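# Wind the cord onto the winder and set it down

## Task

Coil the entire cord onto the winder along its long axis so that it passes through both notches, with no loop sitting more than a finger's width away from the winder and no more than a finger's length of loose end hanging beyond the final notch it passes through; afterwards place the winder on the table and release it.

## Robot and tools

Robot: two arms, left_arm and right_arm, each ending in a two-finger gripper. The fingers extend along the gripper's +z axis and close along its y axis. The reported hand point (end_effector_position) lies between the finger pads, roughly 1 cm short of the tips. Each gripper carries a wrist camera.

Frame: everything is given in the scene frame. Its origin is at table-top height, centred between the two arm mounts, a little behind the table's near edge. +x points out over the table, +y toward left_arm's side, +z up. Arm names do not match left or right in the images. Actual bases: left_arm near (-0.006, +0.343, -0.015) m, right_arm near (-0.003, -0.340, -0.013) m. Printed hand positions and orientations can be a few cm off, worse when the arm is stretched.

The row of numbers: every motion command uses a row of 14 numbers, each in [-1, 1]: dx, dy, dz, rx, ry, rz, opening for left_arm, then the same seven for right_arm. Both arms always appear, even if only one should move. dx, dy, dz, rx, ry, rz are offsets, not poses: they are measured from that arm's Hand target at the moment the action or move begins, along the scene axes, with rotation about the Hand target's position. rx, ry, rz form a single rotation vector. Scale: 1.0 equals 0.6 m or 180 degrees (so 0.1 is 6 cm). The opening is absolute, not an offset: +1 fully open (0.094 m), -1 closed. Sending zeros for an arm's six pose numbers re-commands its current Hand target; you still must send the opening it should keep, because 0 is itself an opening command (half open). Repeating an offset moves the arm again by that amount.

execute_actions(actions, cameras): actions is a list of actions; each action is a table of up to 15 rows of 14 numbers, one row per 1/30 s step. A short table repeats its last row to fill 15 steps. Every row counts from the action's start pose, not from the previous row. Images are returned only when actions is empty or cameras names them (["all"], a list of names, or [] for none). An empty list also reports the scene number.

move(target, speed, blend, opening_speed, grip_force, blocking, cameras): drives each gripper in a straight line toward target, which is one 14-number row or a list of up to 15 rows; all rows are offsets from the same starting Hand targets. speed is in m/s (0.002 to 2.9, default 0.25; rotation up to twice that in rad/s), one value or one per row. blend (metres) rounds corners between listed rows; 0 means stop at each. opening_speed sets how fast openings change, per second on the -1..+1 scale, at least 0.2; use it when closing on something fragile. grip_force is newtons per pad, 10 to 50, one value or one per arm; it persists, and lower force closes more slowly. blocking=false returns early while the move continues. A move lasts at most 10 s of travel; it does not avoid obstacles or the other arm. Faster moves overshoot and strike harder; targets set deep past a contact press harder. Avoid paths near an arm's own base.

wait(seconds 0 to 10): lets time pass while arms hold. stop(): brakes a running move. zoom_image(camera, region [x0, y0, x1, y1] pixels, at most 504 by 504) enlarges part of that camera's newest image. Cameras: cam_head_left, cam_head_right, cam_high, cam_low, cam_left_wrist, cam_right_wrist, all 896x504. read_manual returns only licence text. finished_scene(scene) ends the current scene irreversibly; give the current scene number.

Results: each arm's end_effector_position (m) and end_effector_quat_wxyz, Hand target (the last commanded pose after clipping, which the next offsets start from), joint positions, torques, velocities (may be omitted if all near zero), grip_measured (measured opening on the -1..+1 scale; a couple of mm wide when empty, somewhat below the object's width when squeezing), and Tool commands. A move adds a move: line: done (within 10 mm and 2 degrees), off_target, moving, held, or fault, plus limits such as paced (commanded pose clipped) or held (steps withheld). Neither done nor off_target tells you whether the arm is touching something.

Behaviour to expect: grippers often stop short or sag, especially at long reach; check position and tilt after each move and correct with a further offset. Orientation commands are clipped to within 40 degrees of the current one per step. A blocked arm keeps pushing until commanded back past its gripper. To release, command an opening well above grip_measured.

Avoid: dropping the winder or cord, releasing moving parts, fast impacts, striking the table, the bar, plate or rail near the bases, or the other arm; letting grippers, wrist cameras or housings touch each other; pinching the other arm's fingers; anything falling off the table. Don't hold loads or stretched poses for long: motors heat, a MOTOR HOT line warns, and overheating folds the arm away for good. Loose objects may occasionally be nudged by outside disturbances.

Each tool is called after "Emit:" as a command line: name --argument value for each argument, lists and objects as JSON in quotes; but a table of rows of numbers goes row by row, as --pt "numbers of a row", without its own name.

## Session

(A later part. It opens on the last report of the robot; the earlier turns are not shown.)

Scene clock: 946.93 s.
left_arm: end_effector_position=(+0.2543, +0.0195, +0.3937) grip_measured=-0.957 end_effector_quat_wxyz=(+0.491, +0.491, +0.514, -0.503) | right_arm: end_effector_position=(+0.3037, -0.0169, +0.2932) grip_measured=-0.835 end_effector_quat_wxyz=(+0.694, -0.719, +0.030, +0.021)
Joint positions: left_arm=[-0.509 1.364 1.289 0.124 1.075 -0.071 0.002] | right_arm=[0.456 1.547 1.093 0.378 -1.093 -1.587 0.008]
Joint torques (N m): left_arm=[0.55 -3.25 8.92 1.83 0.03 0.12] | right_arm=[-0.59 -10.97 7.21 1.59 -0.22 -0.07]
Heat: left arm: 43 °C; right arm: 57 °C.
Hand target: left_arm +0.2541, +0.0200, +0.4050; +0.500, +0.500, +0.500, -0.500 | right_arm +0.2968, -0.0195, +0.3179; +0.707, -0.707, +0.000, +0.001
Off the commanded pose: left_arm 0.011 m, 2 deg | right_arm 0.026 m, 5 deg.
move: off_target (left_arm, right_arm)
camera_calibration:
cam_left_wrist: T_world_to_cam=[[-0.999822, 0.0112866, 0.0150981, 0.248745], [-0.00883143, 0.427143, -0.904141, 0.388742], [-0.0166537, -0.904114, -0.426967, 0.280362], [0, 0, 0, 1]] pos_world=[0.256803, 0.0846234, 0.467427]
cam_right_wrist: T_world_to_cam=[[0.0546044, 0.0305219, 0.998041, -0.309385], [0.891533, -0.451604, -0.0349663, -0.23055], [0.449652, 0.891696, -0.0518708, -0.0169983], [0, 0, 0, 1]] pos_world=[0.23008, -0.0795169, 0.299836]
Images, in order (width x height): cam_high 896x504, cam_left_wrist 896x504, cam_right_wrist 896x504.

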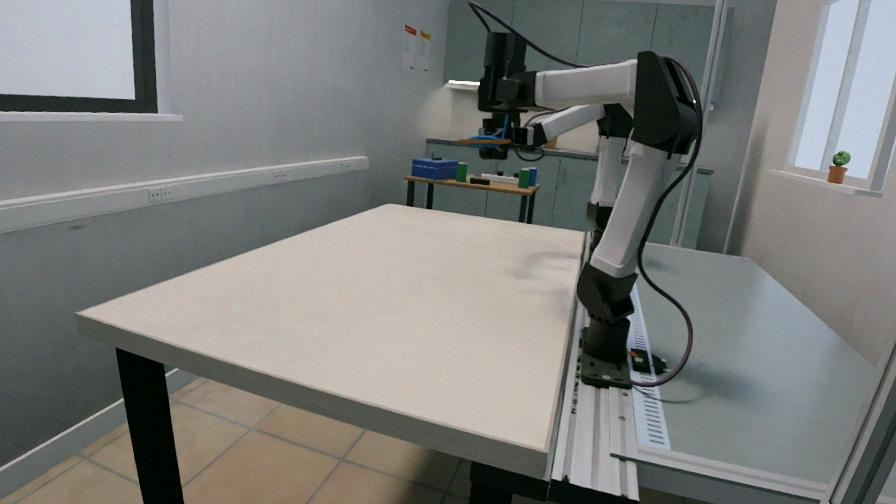

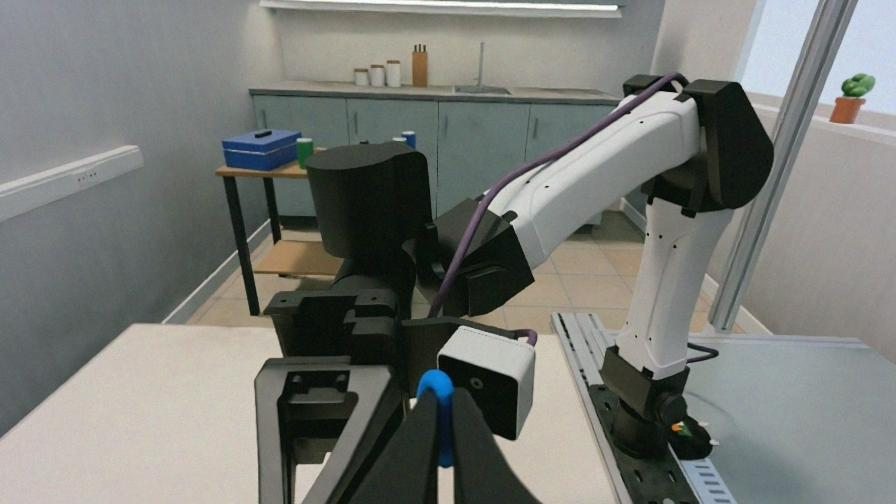

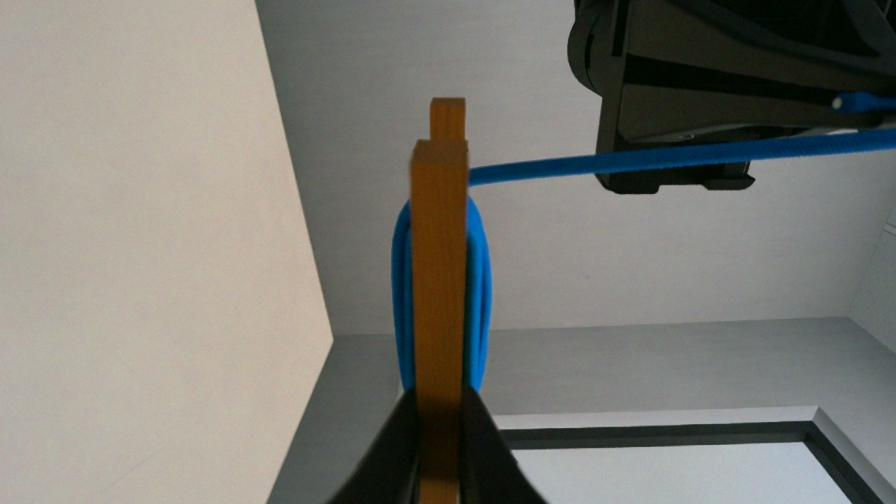

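Emit:
move --pt "0.1232 0 -0.02 0 0 0 -0.96 0 0 0 0 0 0 -0.93" --pt "0.194 0 -0.0883 0 0 0 -0.96 0 0 0 0 0 0 -0.93" --pt "0.2232 0 -0.1617 0 0 0 -0.96 0 0 0 0 0 0 -0.93" --speed 0.12 --blend '[0.02, 0.02, 0]' --cameras '["cam_left_wrist", "cam_right_wrist", "cam_high"]'

Emit:
zoom_image --camera "cam_high" --region '[430, 90, 550, 180]'

Scene clock: 958.33 s.
left_arm: end_effector_position=(+0.3826, +0.0163, +0.3108) grip_measured=-0.958 end_effector_quat_wxyz=(+0.493, +0.502, +0.502, -0.503) | right_arm: end_effector_position=(+0.3037, -0.0169, +0.2933) grip_measured=-0.835 end_effector_quat_wxyz=(+0.694, -0.719, +0.029, +0.020)
Joint positions: left_arm=[-0.372 1.836 1.44 0.476 1.231 -0.077 0.002] | right_arm=[0.456 1.547 1.093 0.378 -1.093 -1.587 0.008]
Joint torques (N m): left_arm=[1.18 -6.15 5.71 2.1 -0.1 -0.11] | right_arm=[-0.57 -11.15 7.06 1.65 -0.19 -0.07]
Heat: left arm: 42 °C; right arm: 57 °C.
Hand target: left_arm +0.3880, +0.0200, +0.3079; +0.500, +0.500, +0.500, -0.500 | right_arm +0.2968, -0.0195, +0.3179; +0.707, -0.707, +0.000, +0.001
Off the commanded pose: left_arm 0.007 m, 1 deg | right_arm 0.026 m, 5 deg.
move: off_target (right_arm)
camera_calibration:
cam_left_wrist: T_world_to_cam=[[-0.999478, 0.0306412, -0.010211, 0.385723], [0.0222553, 0.424268, -0.905263, 0.30477], [-0.0234062, -0.905018, -0.424728, 0.246097], [0, 0, 0, 1]] pos_world=[0.384499, 0.081599, 0.38436]
cam_right_wrist: T_world_to_cam=[[0.0539774, 0.0301619, 0.998087, -0.309382], [0.891525, -0.45165, -0.0345657, -0.230669], [0.449744, 0.891685, -0.051269, -0.0171967], [0, 0, 0, 1]] pos_world=[0.230081, -0.0795162, 0.299935]
Images, in order (width x height): cam_high 896x504, cam_left_wrist 896x504, cam_right_wrist 896x504.

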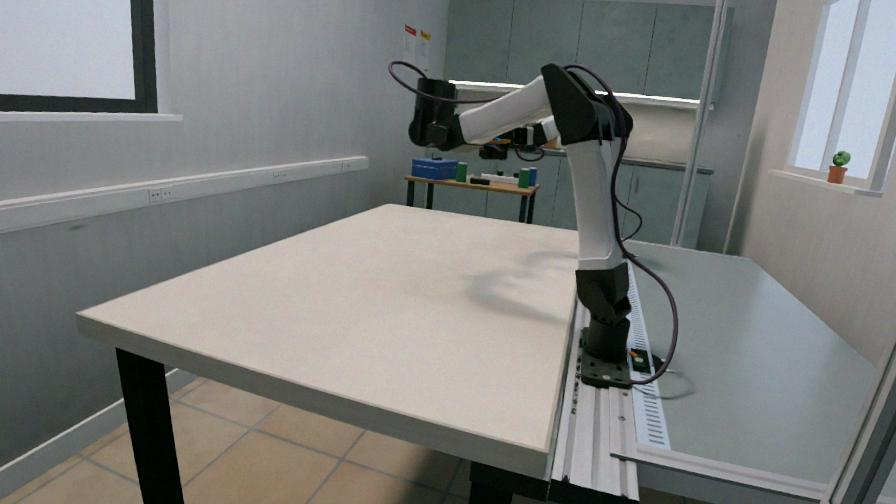

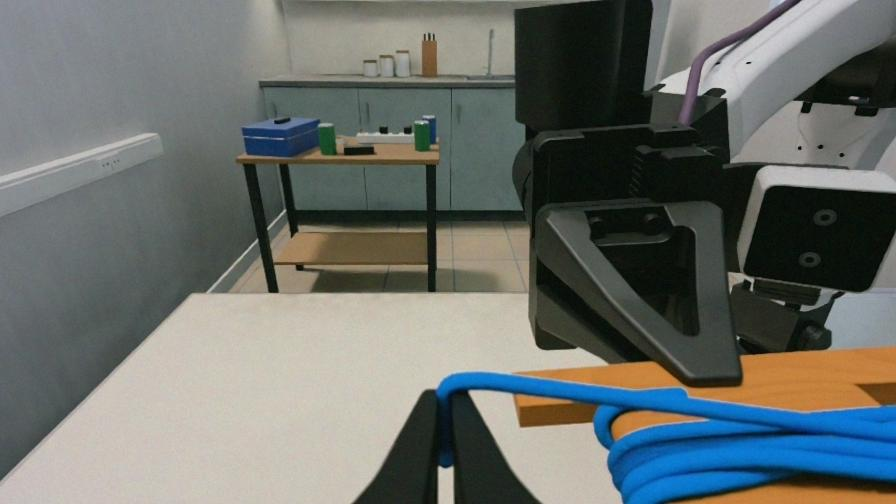

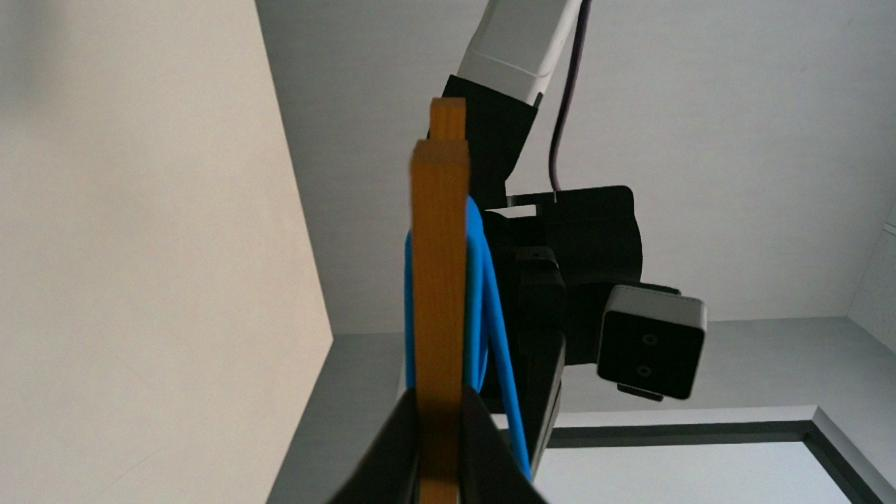

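Scaled by 4.200 from the camera's 896x504 image, which has a finer 1280x720 frame.

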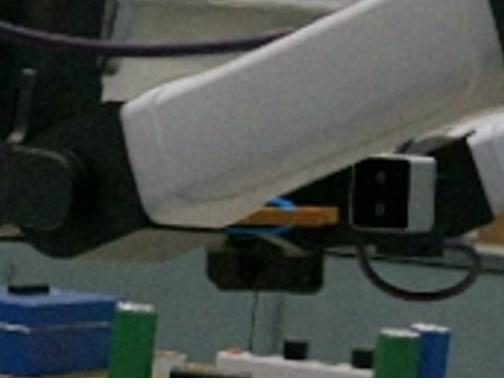

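Emit:
move --target '[0.002, 0, -0.0632, 0, 0, 0, -0.96, 0, 0, 0, 0, 0, 0, -0.93]' --speed 0.08 --cameras '["cam_left_wrist"]'

Scene clock: 983.83 s.
left_arm: end_effector_position=(+0.3815, +0.0170, +0.2750) grip_measured=-0.955 end_effector_quat_wxyz=(+0.492, +0.507, +0.496, -0.505) | right_arm: end_effector_position=(+0.3051, -0.0169, +0.2932) grip_measured=-0.835 end_effector_quat_wxyz=(+0.694, -0.719, +0.032, +0.018)
Joint positions: left_arm=[-0.372 1.874 1.339 0.624 1.244 -0.078 0.002] | right_arm=[0.456 1.547 1.093 0.378 -1.085 -1.587 0.008]
Joint torques (N m): left_arm=[1.03 -5.94 5.55 2.04 -0.28 -0.09] | right_arm=[-0.46 -10.71 7.2 1.59 -0.35 -0.04]
Heat: left arm: 43 °C; right arm: 57 °C.
Hand target: left_arm +0.3892, +0.0200, +0.2702; +0.500, +0.500, +0.500, -0.500 | right_arm +0.2968, -0.0195, +0.3179; +0.707, -0.707, +0.000, +0.001
Off the commanded pose: left_arm 0.010 m, 1 deg | right_arm 0.026 m, 5 deg.
move: off_target (right_arm)
camera_calibration:
cam_left_wrist: T_world_to_cam=[[-0.99886, 0.0442359, -0.0179232, 0.385862], [0.0349328, 0.421677, -0.906073, 0.267596], [-0.0325232, -0.905666, -0.422742, 0.234402], [0, 0, 0, 1]] pos_world=[0.383698, 0.0823819, 0.348469]
Images, in order (width x height): cam_left_wrist 896x504.

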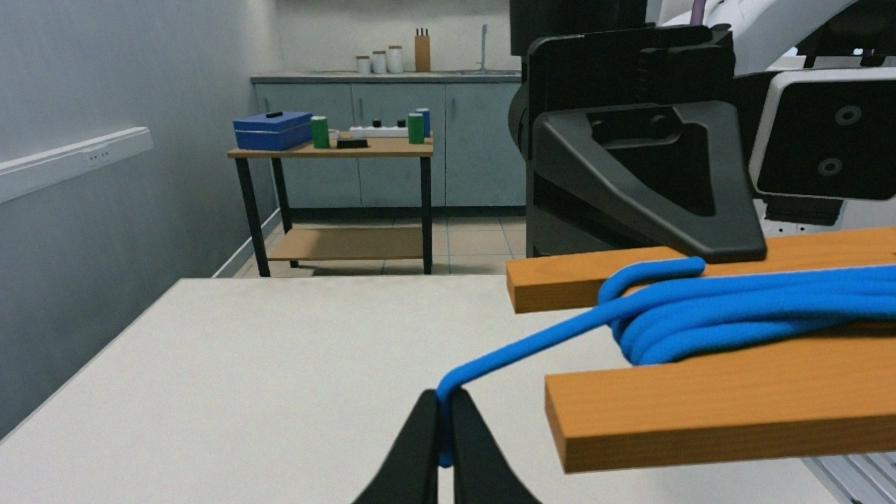

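Emit:
move --pt "0.002 0 -0.02 0 0 0 -0.96 0 0 0 0 0 0 -0.93" --pt "0.002 0 -0.02 0 0 0 -0.82 0 0 0 0 0 0 -0.93" --pt "0.004 0.14 -0.02 0 0 0 -0.82 0 0 0 0 0 0 -0.93" --speed '[0.06, 0.06, 0.12]' --cameras '["cam_left_wrist", "cam_right_wrist", "cam_high"]'

Emit:
zoom_image --camera "cam_left_wrist" --region '[420, 160, 760, 420]'

Scene clock: 997.20 s.
left_arm: end_effector_position=(+0.3987, +0.1015, +0.2431) grip_measured=-0.822 end_effector_quat_wxyz=(+0.486, +0.487, +0.518, -0.508) | right_arm: end_effector_position=(+0.3038, -0.0169, +0.2935) grip_measured=-0.835 end_effector_quat_wxyz=(+0.694, -0.719, +0.029, +0.020)
Joint positions: left_arm=[-0.168 1.898 1.207 0.847 1.416 -0.199 0.008] | right_arm=[0.456 1.547 1.093 0.38 -1.093 -1.587 0.008]
Joint torques (N m): left_arm=[0.55 -9.46 5.22 1.9 -0.02 -0.07] | right_arm=[-0.51 -10.99 7.41 1.63 -0.23 -0.03]
Heat: left arm: 44 °C; right arm: 57 °C.
Hand target: left_arm +0.3916, +0.1040, +0.2581; +0.500, +0.500, +0.500, -0.500 | right_arm +0.2968, -0.0195, +0.3179; +0.707, -0.707, +0.000, +0.001
Off the commanded pose: left_arm 0.017 m, 3 deg | right_arm 0.026 m, 5 deg.
move: off_target (left_arm, right_arm); target 2's new opening was sent with left_arm's hand 0.013 m and 2 deg from that target
camera_calibration:
cam_left_wrist: T_world_to_cam=[[-0.999388, 0.0112713, 0.0331226, 0.389889], [-0.02515, 0.426708, -0.90404, 0.225427], [-0.0243234, -0.904319, -0.426163, 0.295481], [0, 0, 0, 1]] pos_world=[0.402507, 0.166624, 0.316804]
cam_right_wrist: T_world_to_cam=[[0.0529586, 0.0296498, 0.998156, -0.309313], [0.891397, -0.451957, -0.0338691, -0.230959], [0.450119, 0.891547, -0.0503647, -0.0176071], [0, 0, 0, 1]] pos_world=[0.230183, -0.0795151, 0.300034]
Images, in order (width x height): cam_high 896x504, cam_left_wrist 896x504, cam_right_wrist 896x504.

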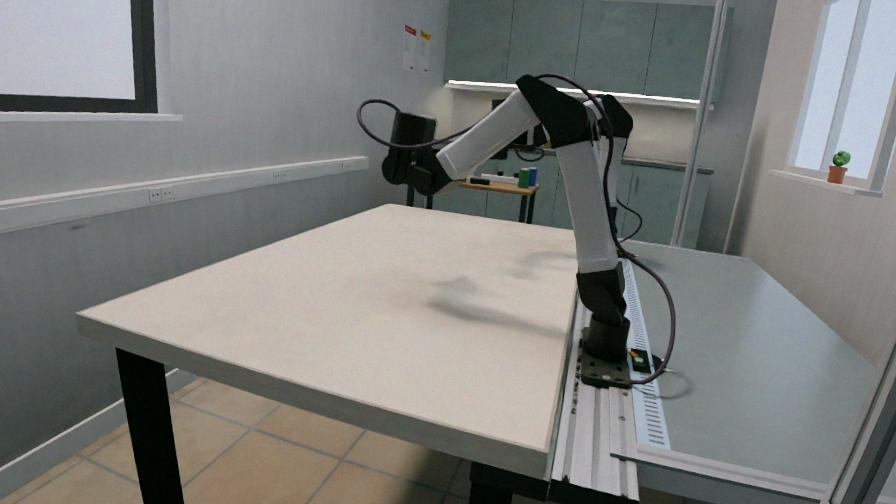

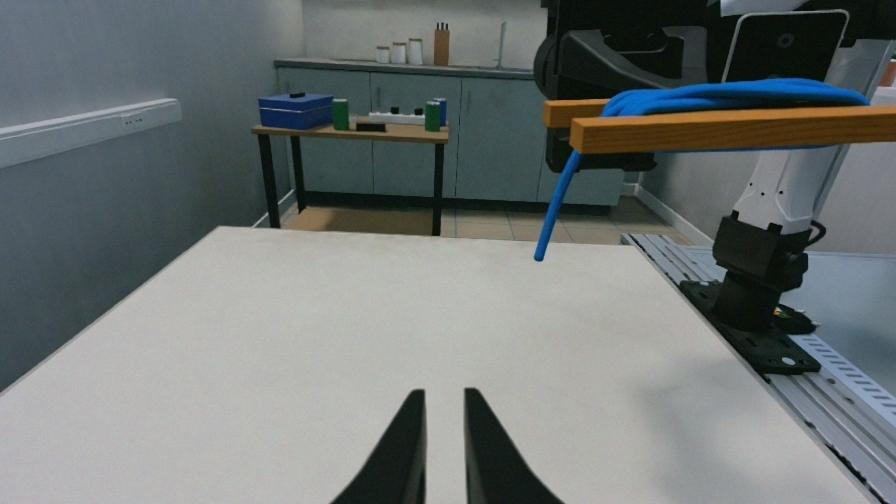

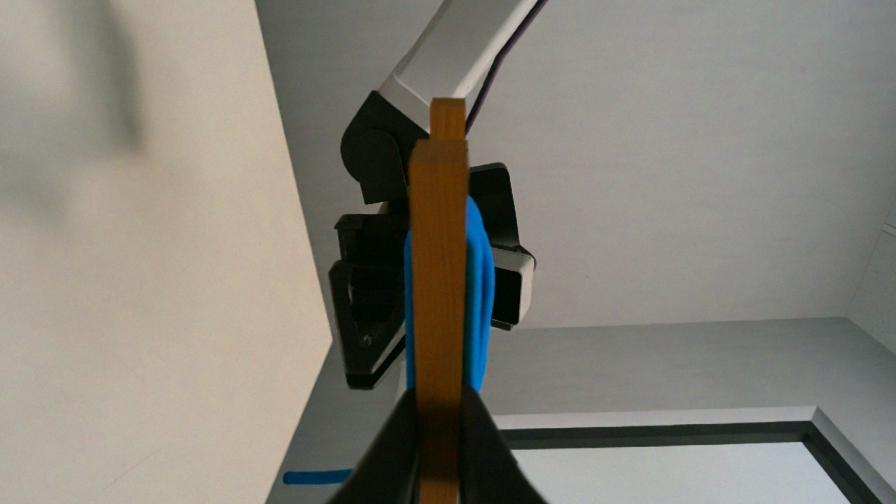

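Scaled by 1.482 from the camera's 896x504 image, which has a finer 1280x720 frame.

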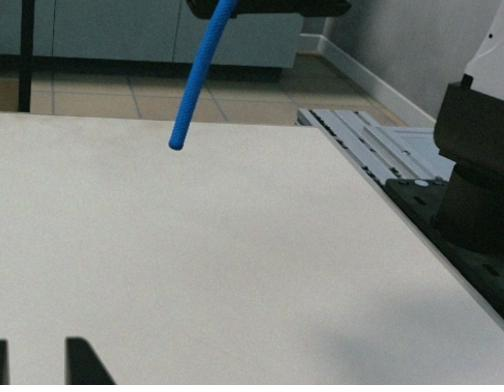

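Emit:
move --pt "-0.286 0.11 -0.0635 0.1841 0.0763 0.2418 -0.82 0.0037 0.02 -0.2 0 0 0 -0.93" --pt "-0.241 -0.1567 -0.0885 0.3227 0.3227 0.4206 0.6 0.0037 0.0358 -0.3548 0 0 0 -0.93" --speed 0.3 --blend '[0.03, 0]' --cameras '["cam_left_wrist", "cam_right_wrist", "cam_high"]'

Scene clock: 1039.73 s.
left_arm: end_effector_position=(+0.2485, +0.0117, +0.2008) grip_measured=+0.598 end_effector_quat_wxyz=(+0.148, +0.010, +0.989, -0.015) | right_arm: end_effector_position=(+0.3004, -0.0004, +0.1058) grip_measured=-0.835 end_effector_quat_wxyz=(+0.703, -0.711, +0.004, +0.006)
Joint positions: left_arm=[-1.023 1.992 2.212 -1.566 -0.218 -0.96 0.075] | right_arm=[0.495 2.06 0.772 1.266 -1.07 -1.596 0.008]
Joint torques (N m): left_arm=[-0.12 -6.61 7.32 0.63 -0.18 -0.15] | right_arm=[0.09 -8.18 3.37 1.69 0.13 0.07]
Heat: left arm: 47 °C; right arm: 57 °C.
Hand target: left_arm +0.2471, +0.0100, +0.2050; +0.131, +0.000, +0.991, +0.000 | right_arm +0.2991, +0.0019, +0.1050; +0.707, -0.707, +0.000, +0.001
Off the commanded pose: left_arm 0.005 m, 3 deg | right_arm 0.003 m, 1 deg.
joint sent to its limit (left arm) — joint 4 (wrist pitch), lower limit. The joint targets are off in orientation, not in position.
move: off_target (left_arm); target 2's new opening was sent with left_arm's hand 0.005 m and 3 deg from that target
camera_calibration:
cam_left_wrist: T_world_to_cam=[[-0.0491063, -0.997917, 0.0418351, 0.0161226], [-0.989833, 0.0542211, 0.131495, 0.257794], [-0.13349, -0.0349525, -0.990434, 0.322813], [0, 0, 0, 1]] pos_world=[0.299057, 0.0133943, 0.285152]
cam_right_wrist: T_world_to_cam=[[-0.00320835, 0.00630058, 0.999975, -0.105545], [0.899211, -0.43748, 0.0056415, -0.233297], [0.437504, 0.899206, -0.00426196, -0.0412815], [0, 0, 0, 1]] pos_world=[0.227506, -0.0642773, 0.106682]
Images, in order (width x height): cam_high 896x504, cam_left_wrist 896x504, cam_right_wrist 896x504.

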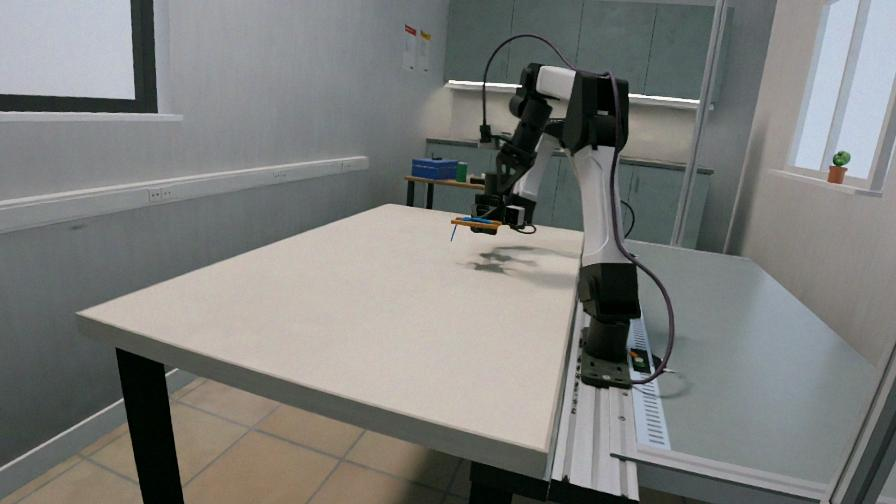

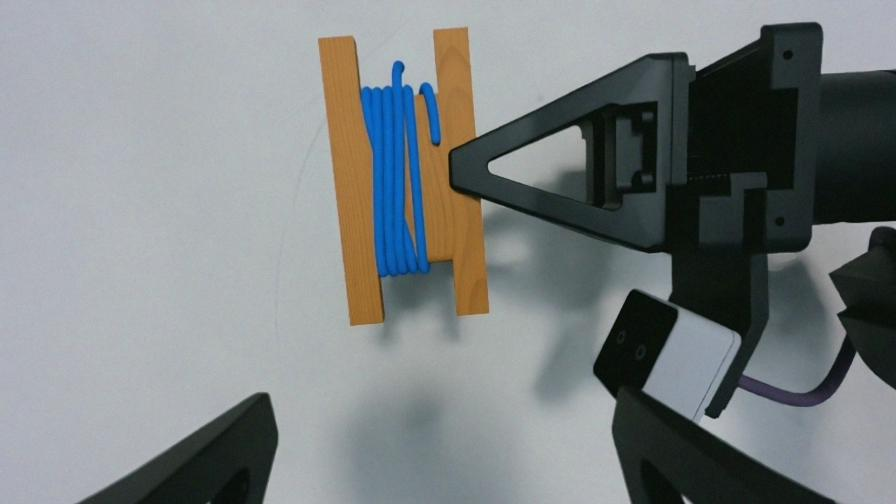

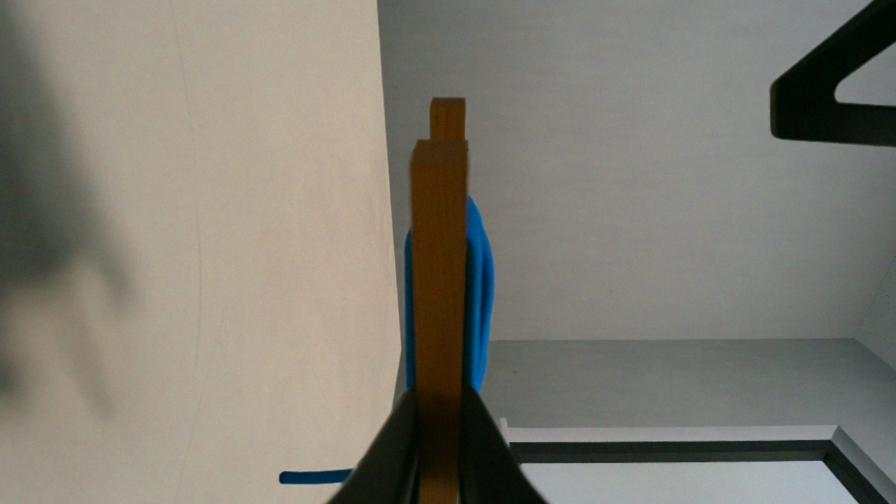

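Emit:
move --target '[0.0115, 0.015, -0.1167, 0, 0, 0.012, 0.6, 0, 0, 0, 0, 0, 0, -0.93]' --speed 0.15 --cameras '["cam_left_wrist", "cam_right_wrist"]'

Scene clock: 1054.73 s.
left_arm: end_effector_position=(+0.2520, +0.0202, +0.1203) grip_measured=+0.598 end_effector_quat_wxyz=(+0.118, -0.006, +0.993, +0.027) | right_arm: end_effector_position=(+0.3004, -0.0004, +0.1058) grip_measured=-0.835 end_effector_quat_wxyz=(+0.703, -0.711, +0.004, +0.006)
Joint positions: left_arm=[-1.006 1.992 1.894 -1.354 -0.215 -0.985 0.075] | right_arm=[0.495 2.06 0.772 1.266 -1.07 -1.596 0.008]
Joint torques (N m): left_arm=[0.59 -10.56 4.82 0.81 -0.2 -0.16] | right_arm=[0.25 -8.25 3.32 1.72 0.01 0]
Heat: left arm: 48 °C; right arm: 58 °C.
Hand target: left_arm +0.2540, +0.0190, +0.1349; +0.131, -0.018, +0.991, +0.003 | right_arm +0.2991, +0.0019, +0.1050; +0.707, -0.707, +0.000, +0.001
Off the commanded pose: left_arm 0.015 m, 4 deg | right_arm 0.003 m, 1 deg.
move: off_target (left_arm)
camera_calibration:
cam_left_wrist: T_world_to_cam=[[-0.00702241, -0.999291, -0.0369773, 0.026985], [-0.981202, -0.00024578, 0.192984, 0.262961], [-0.192856, 0.0376374, -0.980505, 0.256186], [0, 0, 0, 1]] pos_world=[0.307615, 0.0173883, 0.201442]
cam_right_wrist: T_world_to_cam=[[-0.00320835, 0.00630058, 0.999975, -0.105545], [0.899211, -0.43748, 0.0056415, -0.233297], [0.437504, 0.899206, -0.00426196, -0.0412815], [0, 0, 0, 1]] pos_world=[0.227506, -0.0642773, 0.106682]
Images, in order (width x height): cam_left_wrist 896x504, cam_right_wrist 896x504.

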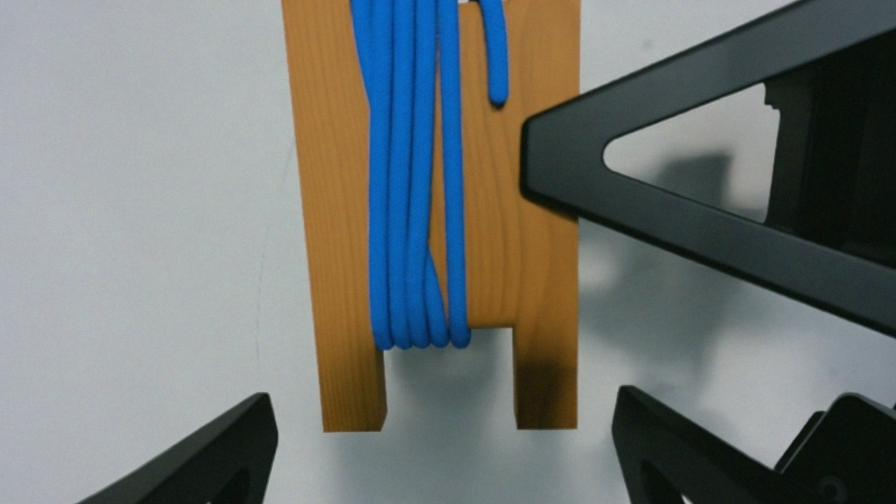

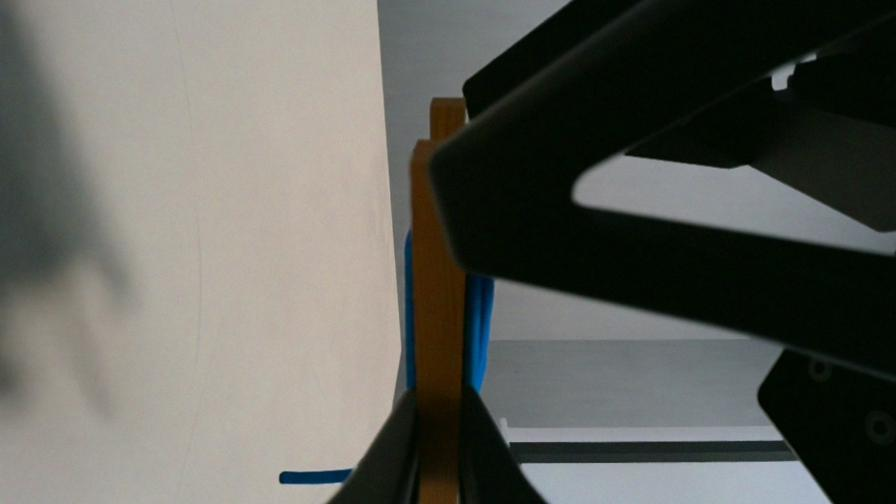

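Emit:
move --pt "0.004 0 -0.0183 0 0 0 0.6 0 0 0 0 0 0 -0.93" --pt "0.004 0 -0.0183 0 0 0 0.09 0 0 0 0 0 0 -0.93" --speed 0.06 --opening_speed 0.5 --cameras '["cam_left_wrist", "cam_right_wrist"]'

Scene clock: 1066.20 s.
left_arm: end_effector_position=(+0.2536, +0.0200, +0.1086) grip_measured=+0.166 end_effector_quat_wxyz=(+0.118, -0.007, +0.993, +0.027) | right_arm: end_effector_position=(+0.3005, -0.0004, +0.1058) grip_measured=-0.835 end_effector_quat_wxyz=(+0.703, -0.711, +0.004, +0.005)
Joint positions: left_arm=[-1.003 1.992 1.848 -1.307 -0.214 -0.985 0.055] | right_arm=[0.495 2.06 0.772 1.266 -1.069 -1.596 0.008]
Joint torques (N m): left_arm=[0.75 -10.66 5 0.79 -0.21 -0.11] | right_arm=[0.5 -8.21 3.45 1.74 0.09 0.04]
Heat: left arm: 51 °C; right arm: 57 °C.
Hand target: left_arm +0.2563, +0.0189, +0.1240; +0.131, -0.018, +0.991, +0.002 | right_arm +0.2991, +0.0019, +0.1050; +0.707, -0.707, +0.000, +0.001
Off the commanded pose: left_arm 0.016 m, 3 deg | right_arm 0.003 m, 1 deg.
move: off_target (left_arm); target 2's new opening was sent with left_arm's hand 0.016 m and 4 deg from that target
camera_calibration:
cam_left_wrist: T_world_to_cam=[[-0.00403579, -0.999335, -0.0362444, 0.0256025], [-0.981144, -0.00304665, 0.193252, 0.266766], [-0.193234, 0.036341, -0.980479, 0.245152], [0, 0, 0, 1]] pos_world=[0.309211, 0.0174891, 0.189741]
cam_right_wrist: T_world_to_cam=[[-0.00320379, 0.00630271, 0.999975, -0.105545], [0.898877, -0.438164, 0.00564158, -0.233355], [0.438188, 0.898873, -0.00426158, -0.0415023], [0, 0, 0, 1]] pos_world=[0.227605, -0.064277, 0.106682]
Images, in order (width x height): cam_left_wrist 896x504, cam_right_wrist 896x504.

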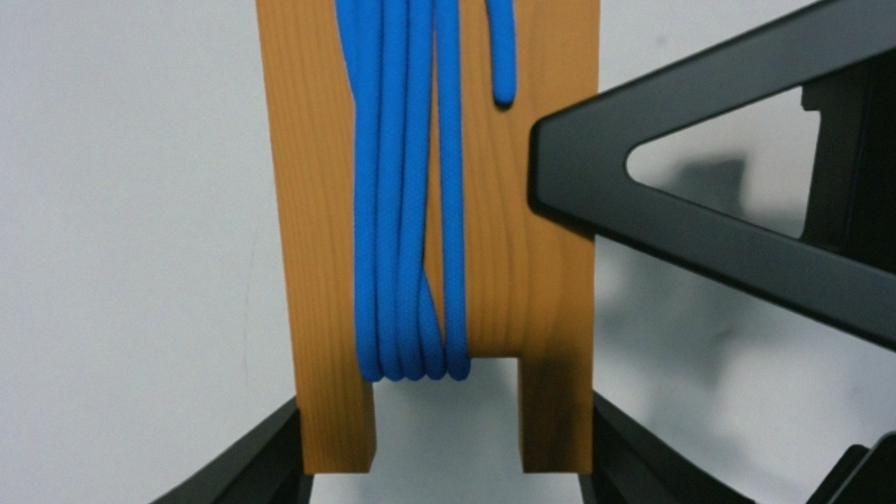

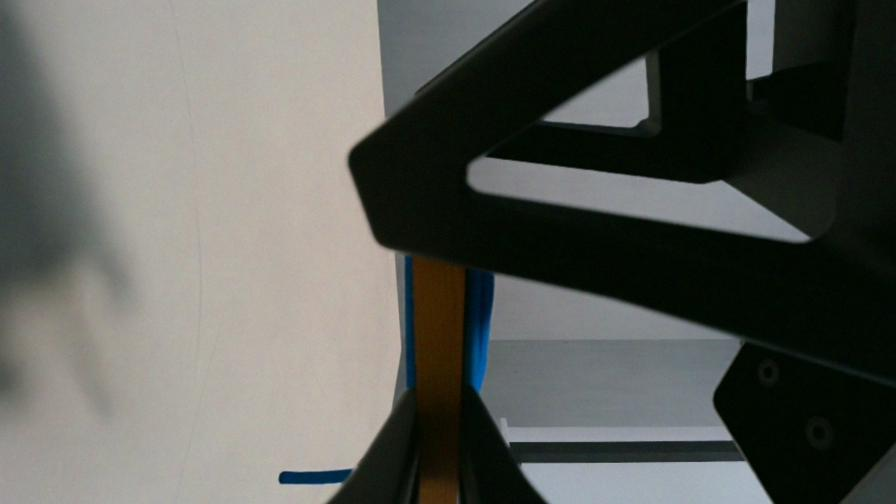

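Emit:
move --pt "0 0 0 0 0 0 0.09 0 0 0 0 0 0 -0.4" --pt "0 0 0 0 0 0 0.09 0 -0.2 0 0 0 0 -0.4" --speed '[0.1, 0.15]' --opening_speed 0.5 --cameras '["cam_left_wrist", "cam_high", "cam_right_wrist"]'

Emit:
zoom_image --camera "cam_high" --region '[430, 200, 530, 270]'

Scene clock: 1080.50 s.
left_arm: end_effector_position=(+0.2534, +0.0199, +0.1085) grip_measured=+0.165 end_effector_quat_wxyz=(+0.117, -0.007, +0.993, +0.027) | right_arm: end_effector_position=(+0.3019, -0.1171, +0.0877) grip_measured=-0.403 end_effector_quat_wxyz=(+0.702, -0.712, +0.025, +0.017)
Joint positions: left_arm=[-1.003 1.992 1.848 -1.307 -0.213 -0.985 0.055] | right_arm=[0.154 2.034 0.602 1.35 -1.397 -1.613 0.028]
Joint torques (N m): left_arm=[0.76 -10.62 4.98 0.78 -0.22 -0.11] | right_arm=[-0.61 -12.79 2.44 1.52 -0.22 0.17]
Heat: left arm: 54 °C; right arm: 58 °C.
Hand target: left_arm +0.2564, +0.0190, +0.1240; +0.131, -0.018, +0.991, +0.003 | right_arm +0.2992, -0.1181, +0.1050; +0.707, -0.707, +0.000, +0.000
Off the commanded pose: left_arm 0.016 m, 3 deg | right_arm 0.017 m, 4 deg.
move: off_target (left_arm, right_arm)
camera_calibration:
cam_left_wrist: T_world_to_cam=[[-0.00421646, -0.999364, -0.0353954, 0.025394], [-0.980887, -0.00275229, 0.194557, 0.266355], [-0.194531, 0.0355392, -0.980252, 0.245408], [0, 0, 0, 1]] pos_world=[0.309111, 0.0173893, 0.18964]
cam_right_wrist: T_world_to_cam=[[0.0421948, 0.00993129, 0.99906, -0.0999659], [0.892298, -0.450223, -0.0332103, -0.281684], [0.44947, 0.892861, -0.0278588, 0.0606485], [0, 0, 0, 1]] pos_world=[0.228304, -0.179978, 0.0922067]
Images, in order (width x height): cam_high 896x504, cam_left_wrist 896x504, cam_right_wrist 896x504.

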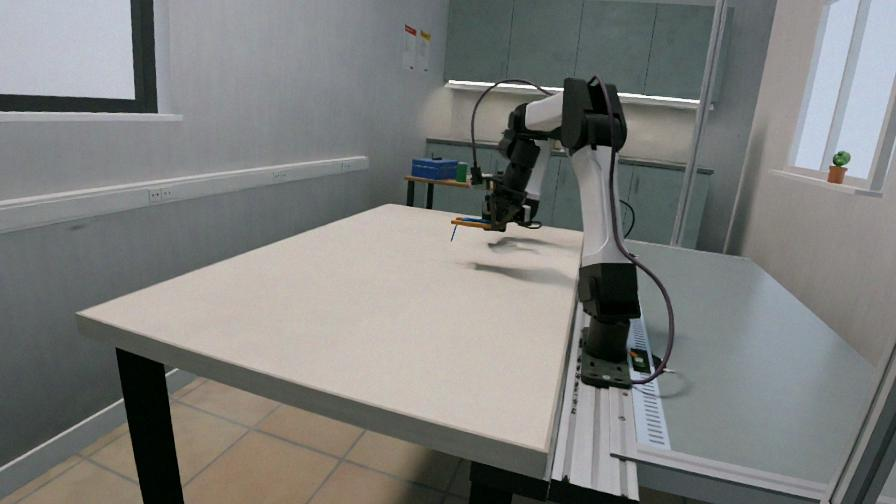

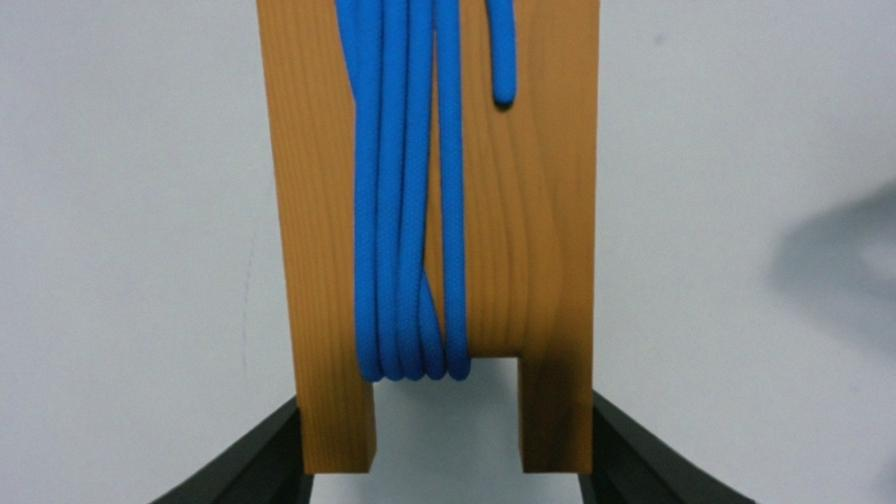

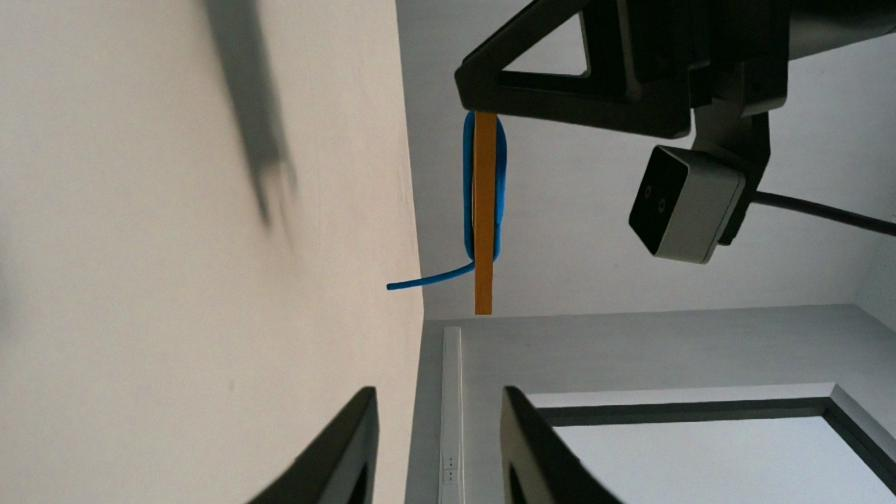

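Scaled by 5.040 from the camera's 896x504 image, which has a finer 1280x720 frame.

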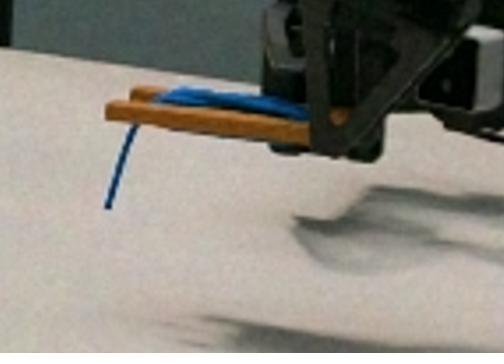

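Emit:
move --target '[0.0, 0, -0.1, 0, 0, 0, 0.09, 0, 0, 0, 0, 0, 0, -0.4]' --speed 0.1 --cameras '["cam_right_wrist"]'

Scene clock: 1109.87 s.
left_arm: end_effector_position=(+0.2521, +0.0227, +0.0502) grip_measured=+0.165 end_effector_quat_wxyz=(+0.117, -0.007, +0.993, +0.026) | right_arm: end_effector_position=(+0.3019, -0.1171, +0.0879) grip_measured=-0.403 end_effector_quat_wxyz=(+0.702, -0.712, +0.025, +0.017)
Joint positions: left_arm=[-1.003 1.992 1.616 -1.075 -0.211 -0.985 0.055] | right_arm=[0.154 2.034 0.602 1.351 -1.397 -1.611 0.028]
Joint torques (N m): left_arm=[0.57 -10.32 5.05 0.85 -0.24 -0.13] | right_arm=[-0.54 -12.89 2.37 1.56 -0.27 0.15]
Heat: left arm: 58 °C; right arm: 61 °C.
Hand target: left_arm +0.2564, +0.0189, +0.0640; +0.131, -0.018, +0.991, +0.002 | right_arm +0.2991, -0.1181, +0.1051; +0.707, -0.707, +0.000, +0.000
Off the commanded pose: left_arm 0.015 m, 3 deg | right_arm 0.017 m, 4 deg.
move: off_target (left_arm, right_arm)
camera_calibration:
cam_right_wrist: T_world_to_cam=[[0.042595, 0.0096306, 0.999046, -0.100305], [0.892438, -0.449909, -0.0337127, -0.281516], [0.449155, 0.893023, -0.0277586, 0.0607907], [0, 0, 0, 1]] pos_world=[0.228204, -0.179978, 0.0924066]
Images, in order (width x height): cam_right_wrist 896x504.

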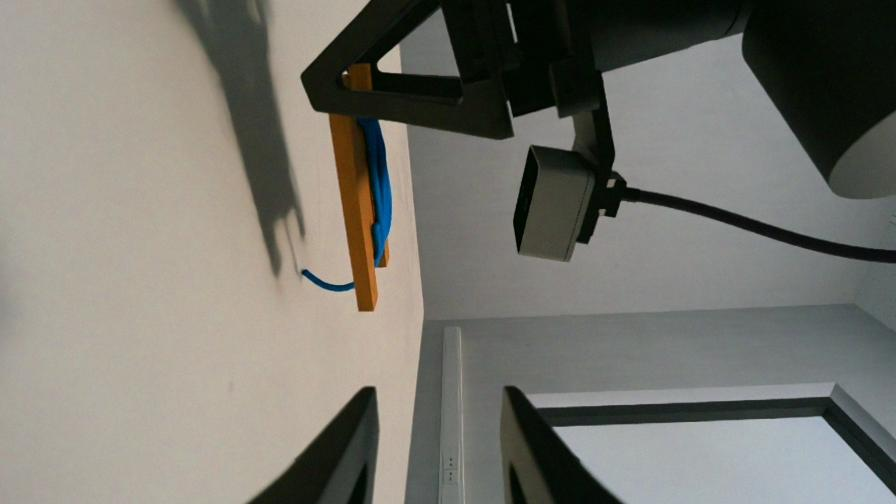

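Emit:
move --target '[0.05, 0.0, -0.05, 0, 0, 0, 0.09, 0, 0, 0, 0, 0, 0, -0.4]' --speed 0.06 --cameras '["cam_right_wrist", "cam_high"]'

Emit:
zoom_image --camera "cam_high" --region '[420, 220, 520, 290]'

Emit:
zoom_image --camera "cam_right_wrist" --region '[180, 180, 400, 400]'

Scene clock: 1118.07 s.
left_arm: end_effector_position=(+0.2819, +0.0215, +0.0376) grip_measured=+0.165 end_effector_quat_wxyz=(+0.128, -0.021, +0.992, +0.007) | right_arm: end_effector_position=(+0.3019, -0.1171, +0.0879) grip_measured=-0.403 end_effector_quat_wxyz=(+0.702, -0.712, +0.025, +0.017)
Joint positions: left_arm=[-0.942 2.031 1.616 -0.982 -0.201 -0.947 0.055] | right_arm=[0.154 2.034 0.602 1.351 -1.397 -1.611 0.028]
Joint torques (N m): left_arm=[0.59 -6.99 5.37 0.98 -0.23 0.13] | right_arm=[-0.88 -12.96 2.62 1.54 -0.28 0.14]
Heat: left arm: 58 °C; right arm: 62 °C.
Hand target: left_arm +0.2864, +0.0189, +0.0340; +0.131, -0.018, +0.991, +0.002 | right_arm +0.2991, -0.1181, +0.1051; +0.707, -0.707, +0.000, +0.000
Off the commanded pose: left_arm 0.006 m, 1 deg | right_arm 0.017 m, 4 deg.
move: off_target (right_arm)
camera_calibration:
cam_right_wrist: T_world_to_cam=[[0.042595, 0.0096306, 0.999046, -0.100305], [0.892438, -0.449909, -0.0337127, -0.281516], [0.449155, 0.893023, -0.0277586, 0.0607907], [0, 0, 0, 1]] pos_world=[0.228204, -0.179978, 0.0924066]
Images, in order (width x height): cam_high 896x504, cam_right_wrist 896x504.

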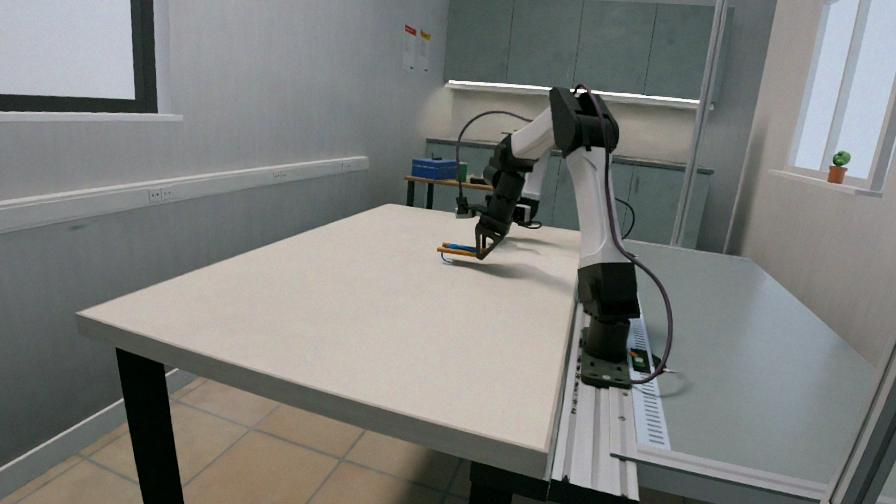

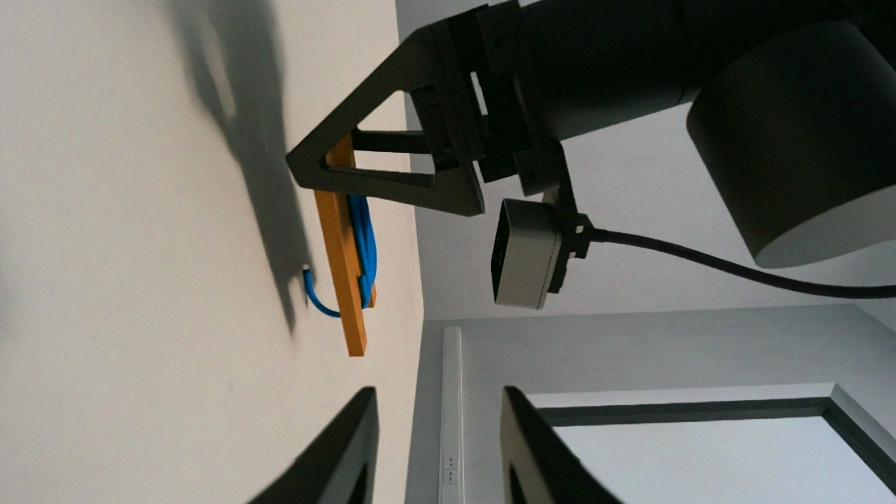

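Scaled by 5.040 from the camera's 896x504 image, which has a finer 1280x720 frame.

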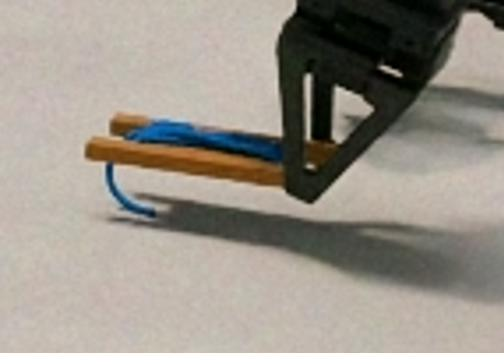

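Scaled by 2.291 from the camera's 896x504 image, which has a finer 1280x720 frame.

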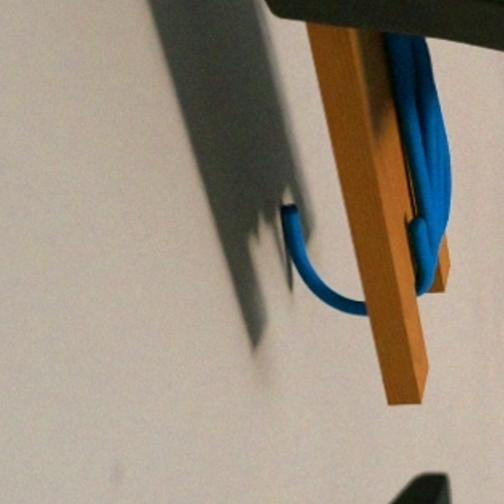

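Emit:
move --target '[0.03, 0.0, -0.035, 0, 0, 0, 0.09, 0, 0, 0, 0, 0, 0, -0.4]' --speed 0.05 --cameras '["cam_high", "cam_left_wrist"]'

Emit:
zoom_image --camera "cam_high" --region '[420, 220, 520, 290]'

Scene clock: 1124.63 s.
left_arm: end_effector_position=(+0.2983, +0.0228, +0.0159) grip_measured=+0.165 end_effector_quat_wxyz=(+0.127, -0.020, +0.992, +0.010) | right_arm: end_effector_position=(+0.3019, -0.1171, +0.0879) grip_measured=-0.403 end_effector_quat_wxyz=(+0.702, -0.712, +0.025, +0.017)
Joint positions: left_arm=[-0.91 2.089 1.616 -0.923 -0.196 -0.914 0.055] | right_arm=[0.154 2.034 0.602 1.351 -1.397 -1.611 0.028]
Joint torques (N m): left_arm=[0.75 -7.13 6.04 0.97 -0.2 0.13] | right_arm=[-0.65 -12.72 2.32 1.55 -0.27 0.15]
Heat: left arm: 56 °C; right arm: 62 °C.
Hand target: left_arm +0.3044, +0.0189, +0.0131; +0.131, -0.018, +0.991, +0.002 | right_arm +0.2991, -0.1181, +0.1051; +0.707, -0.707, +0.000, +0.000
Off the commanded pose: left_arm 0.008 m, 1 deg | right_arm 0.017 m, 4 deg.
move: off_target (right_arm)
camera_calibration:
cam_left_wrist: T_world_to_cam=[[0.0172468, -0.99985, 0.0015532, 0.0182697], [-0.984505, -0.0167109, 0.174557, 0.330107], [-0.174505, -0.00453968, -0.984646, 0.158176], [0, 0, 0, 1]] pos_world=[0.352279, 0.0245014, 0.098096]
Images, in order (width x height): cam_high 896x504, cam_left_wrist 896x504.

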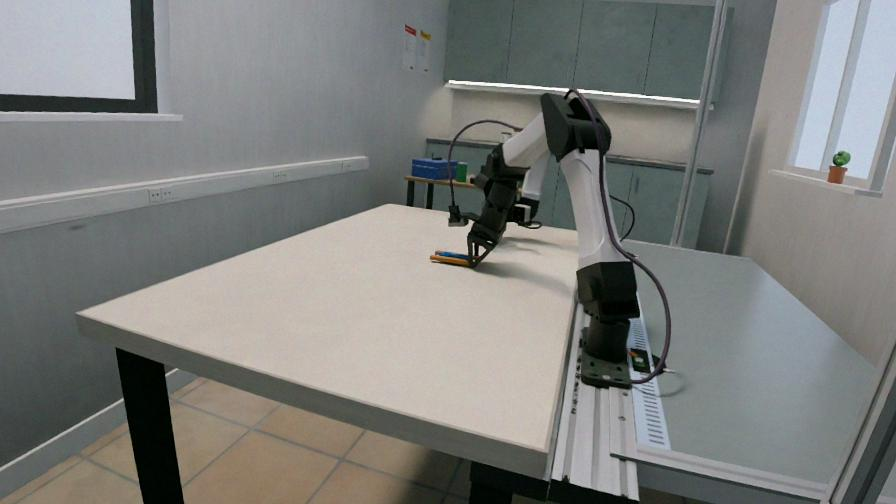

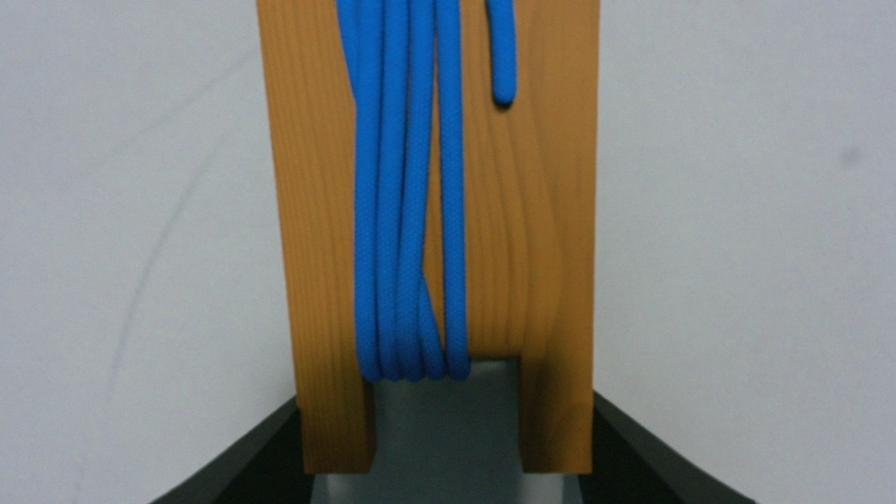

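Scaled by 5.040 from the camera's 896x504 image, which has a finer 1280x720 frame.

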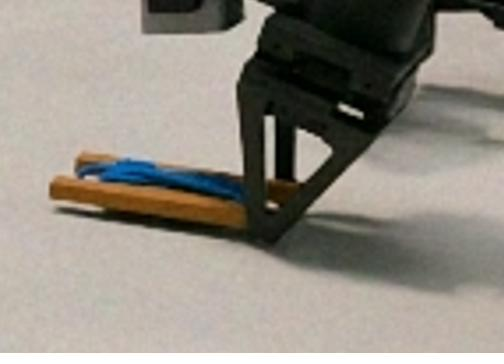

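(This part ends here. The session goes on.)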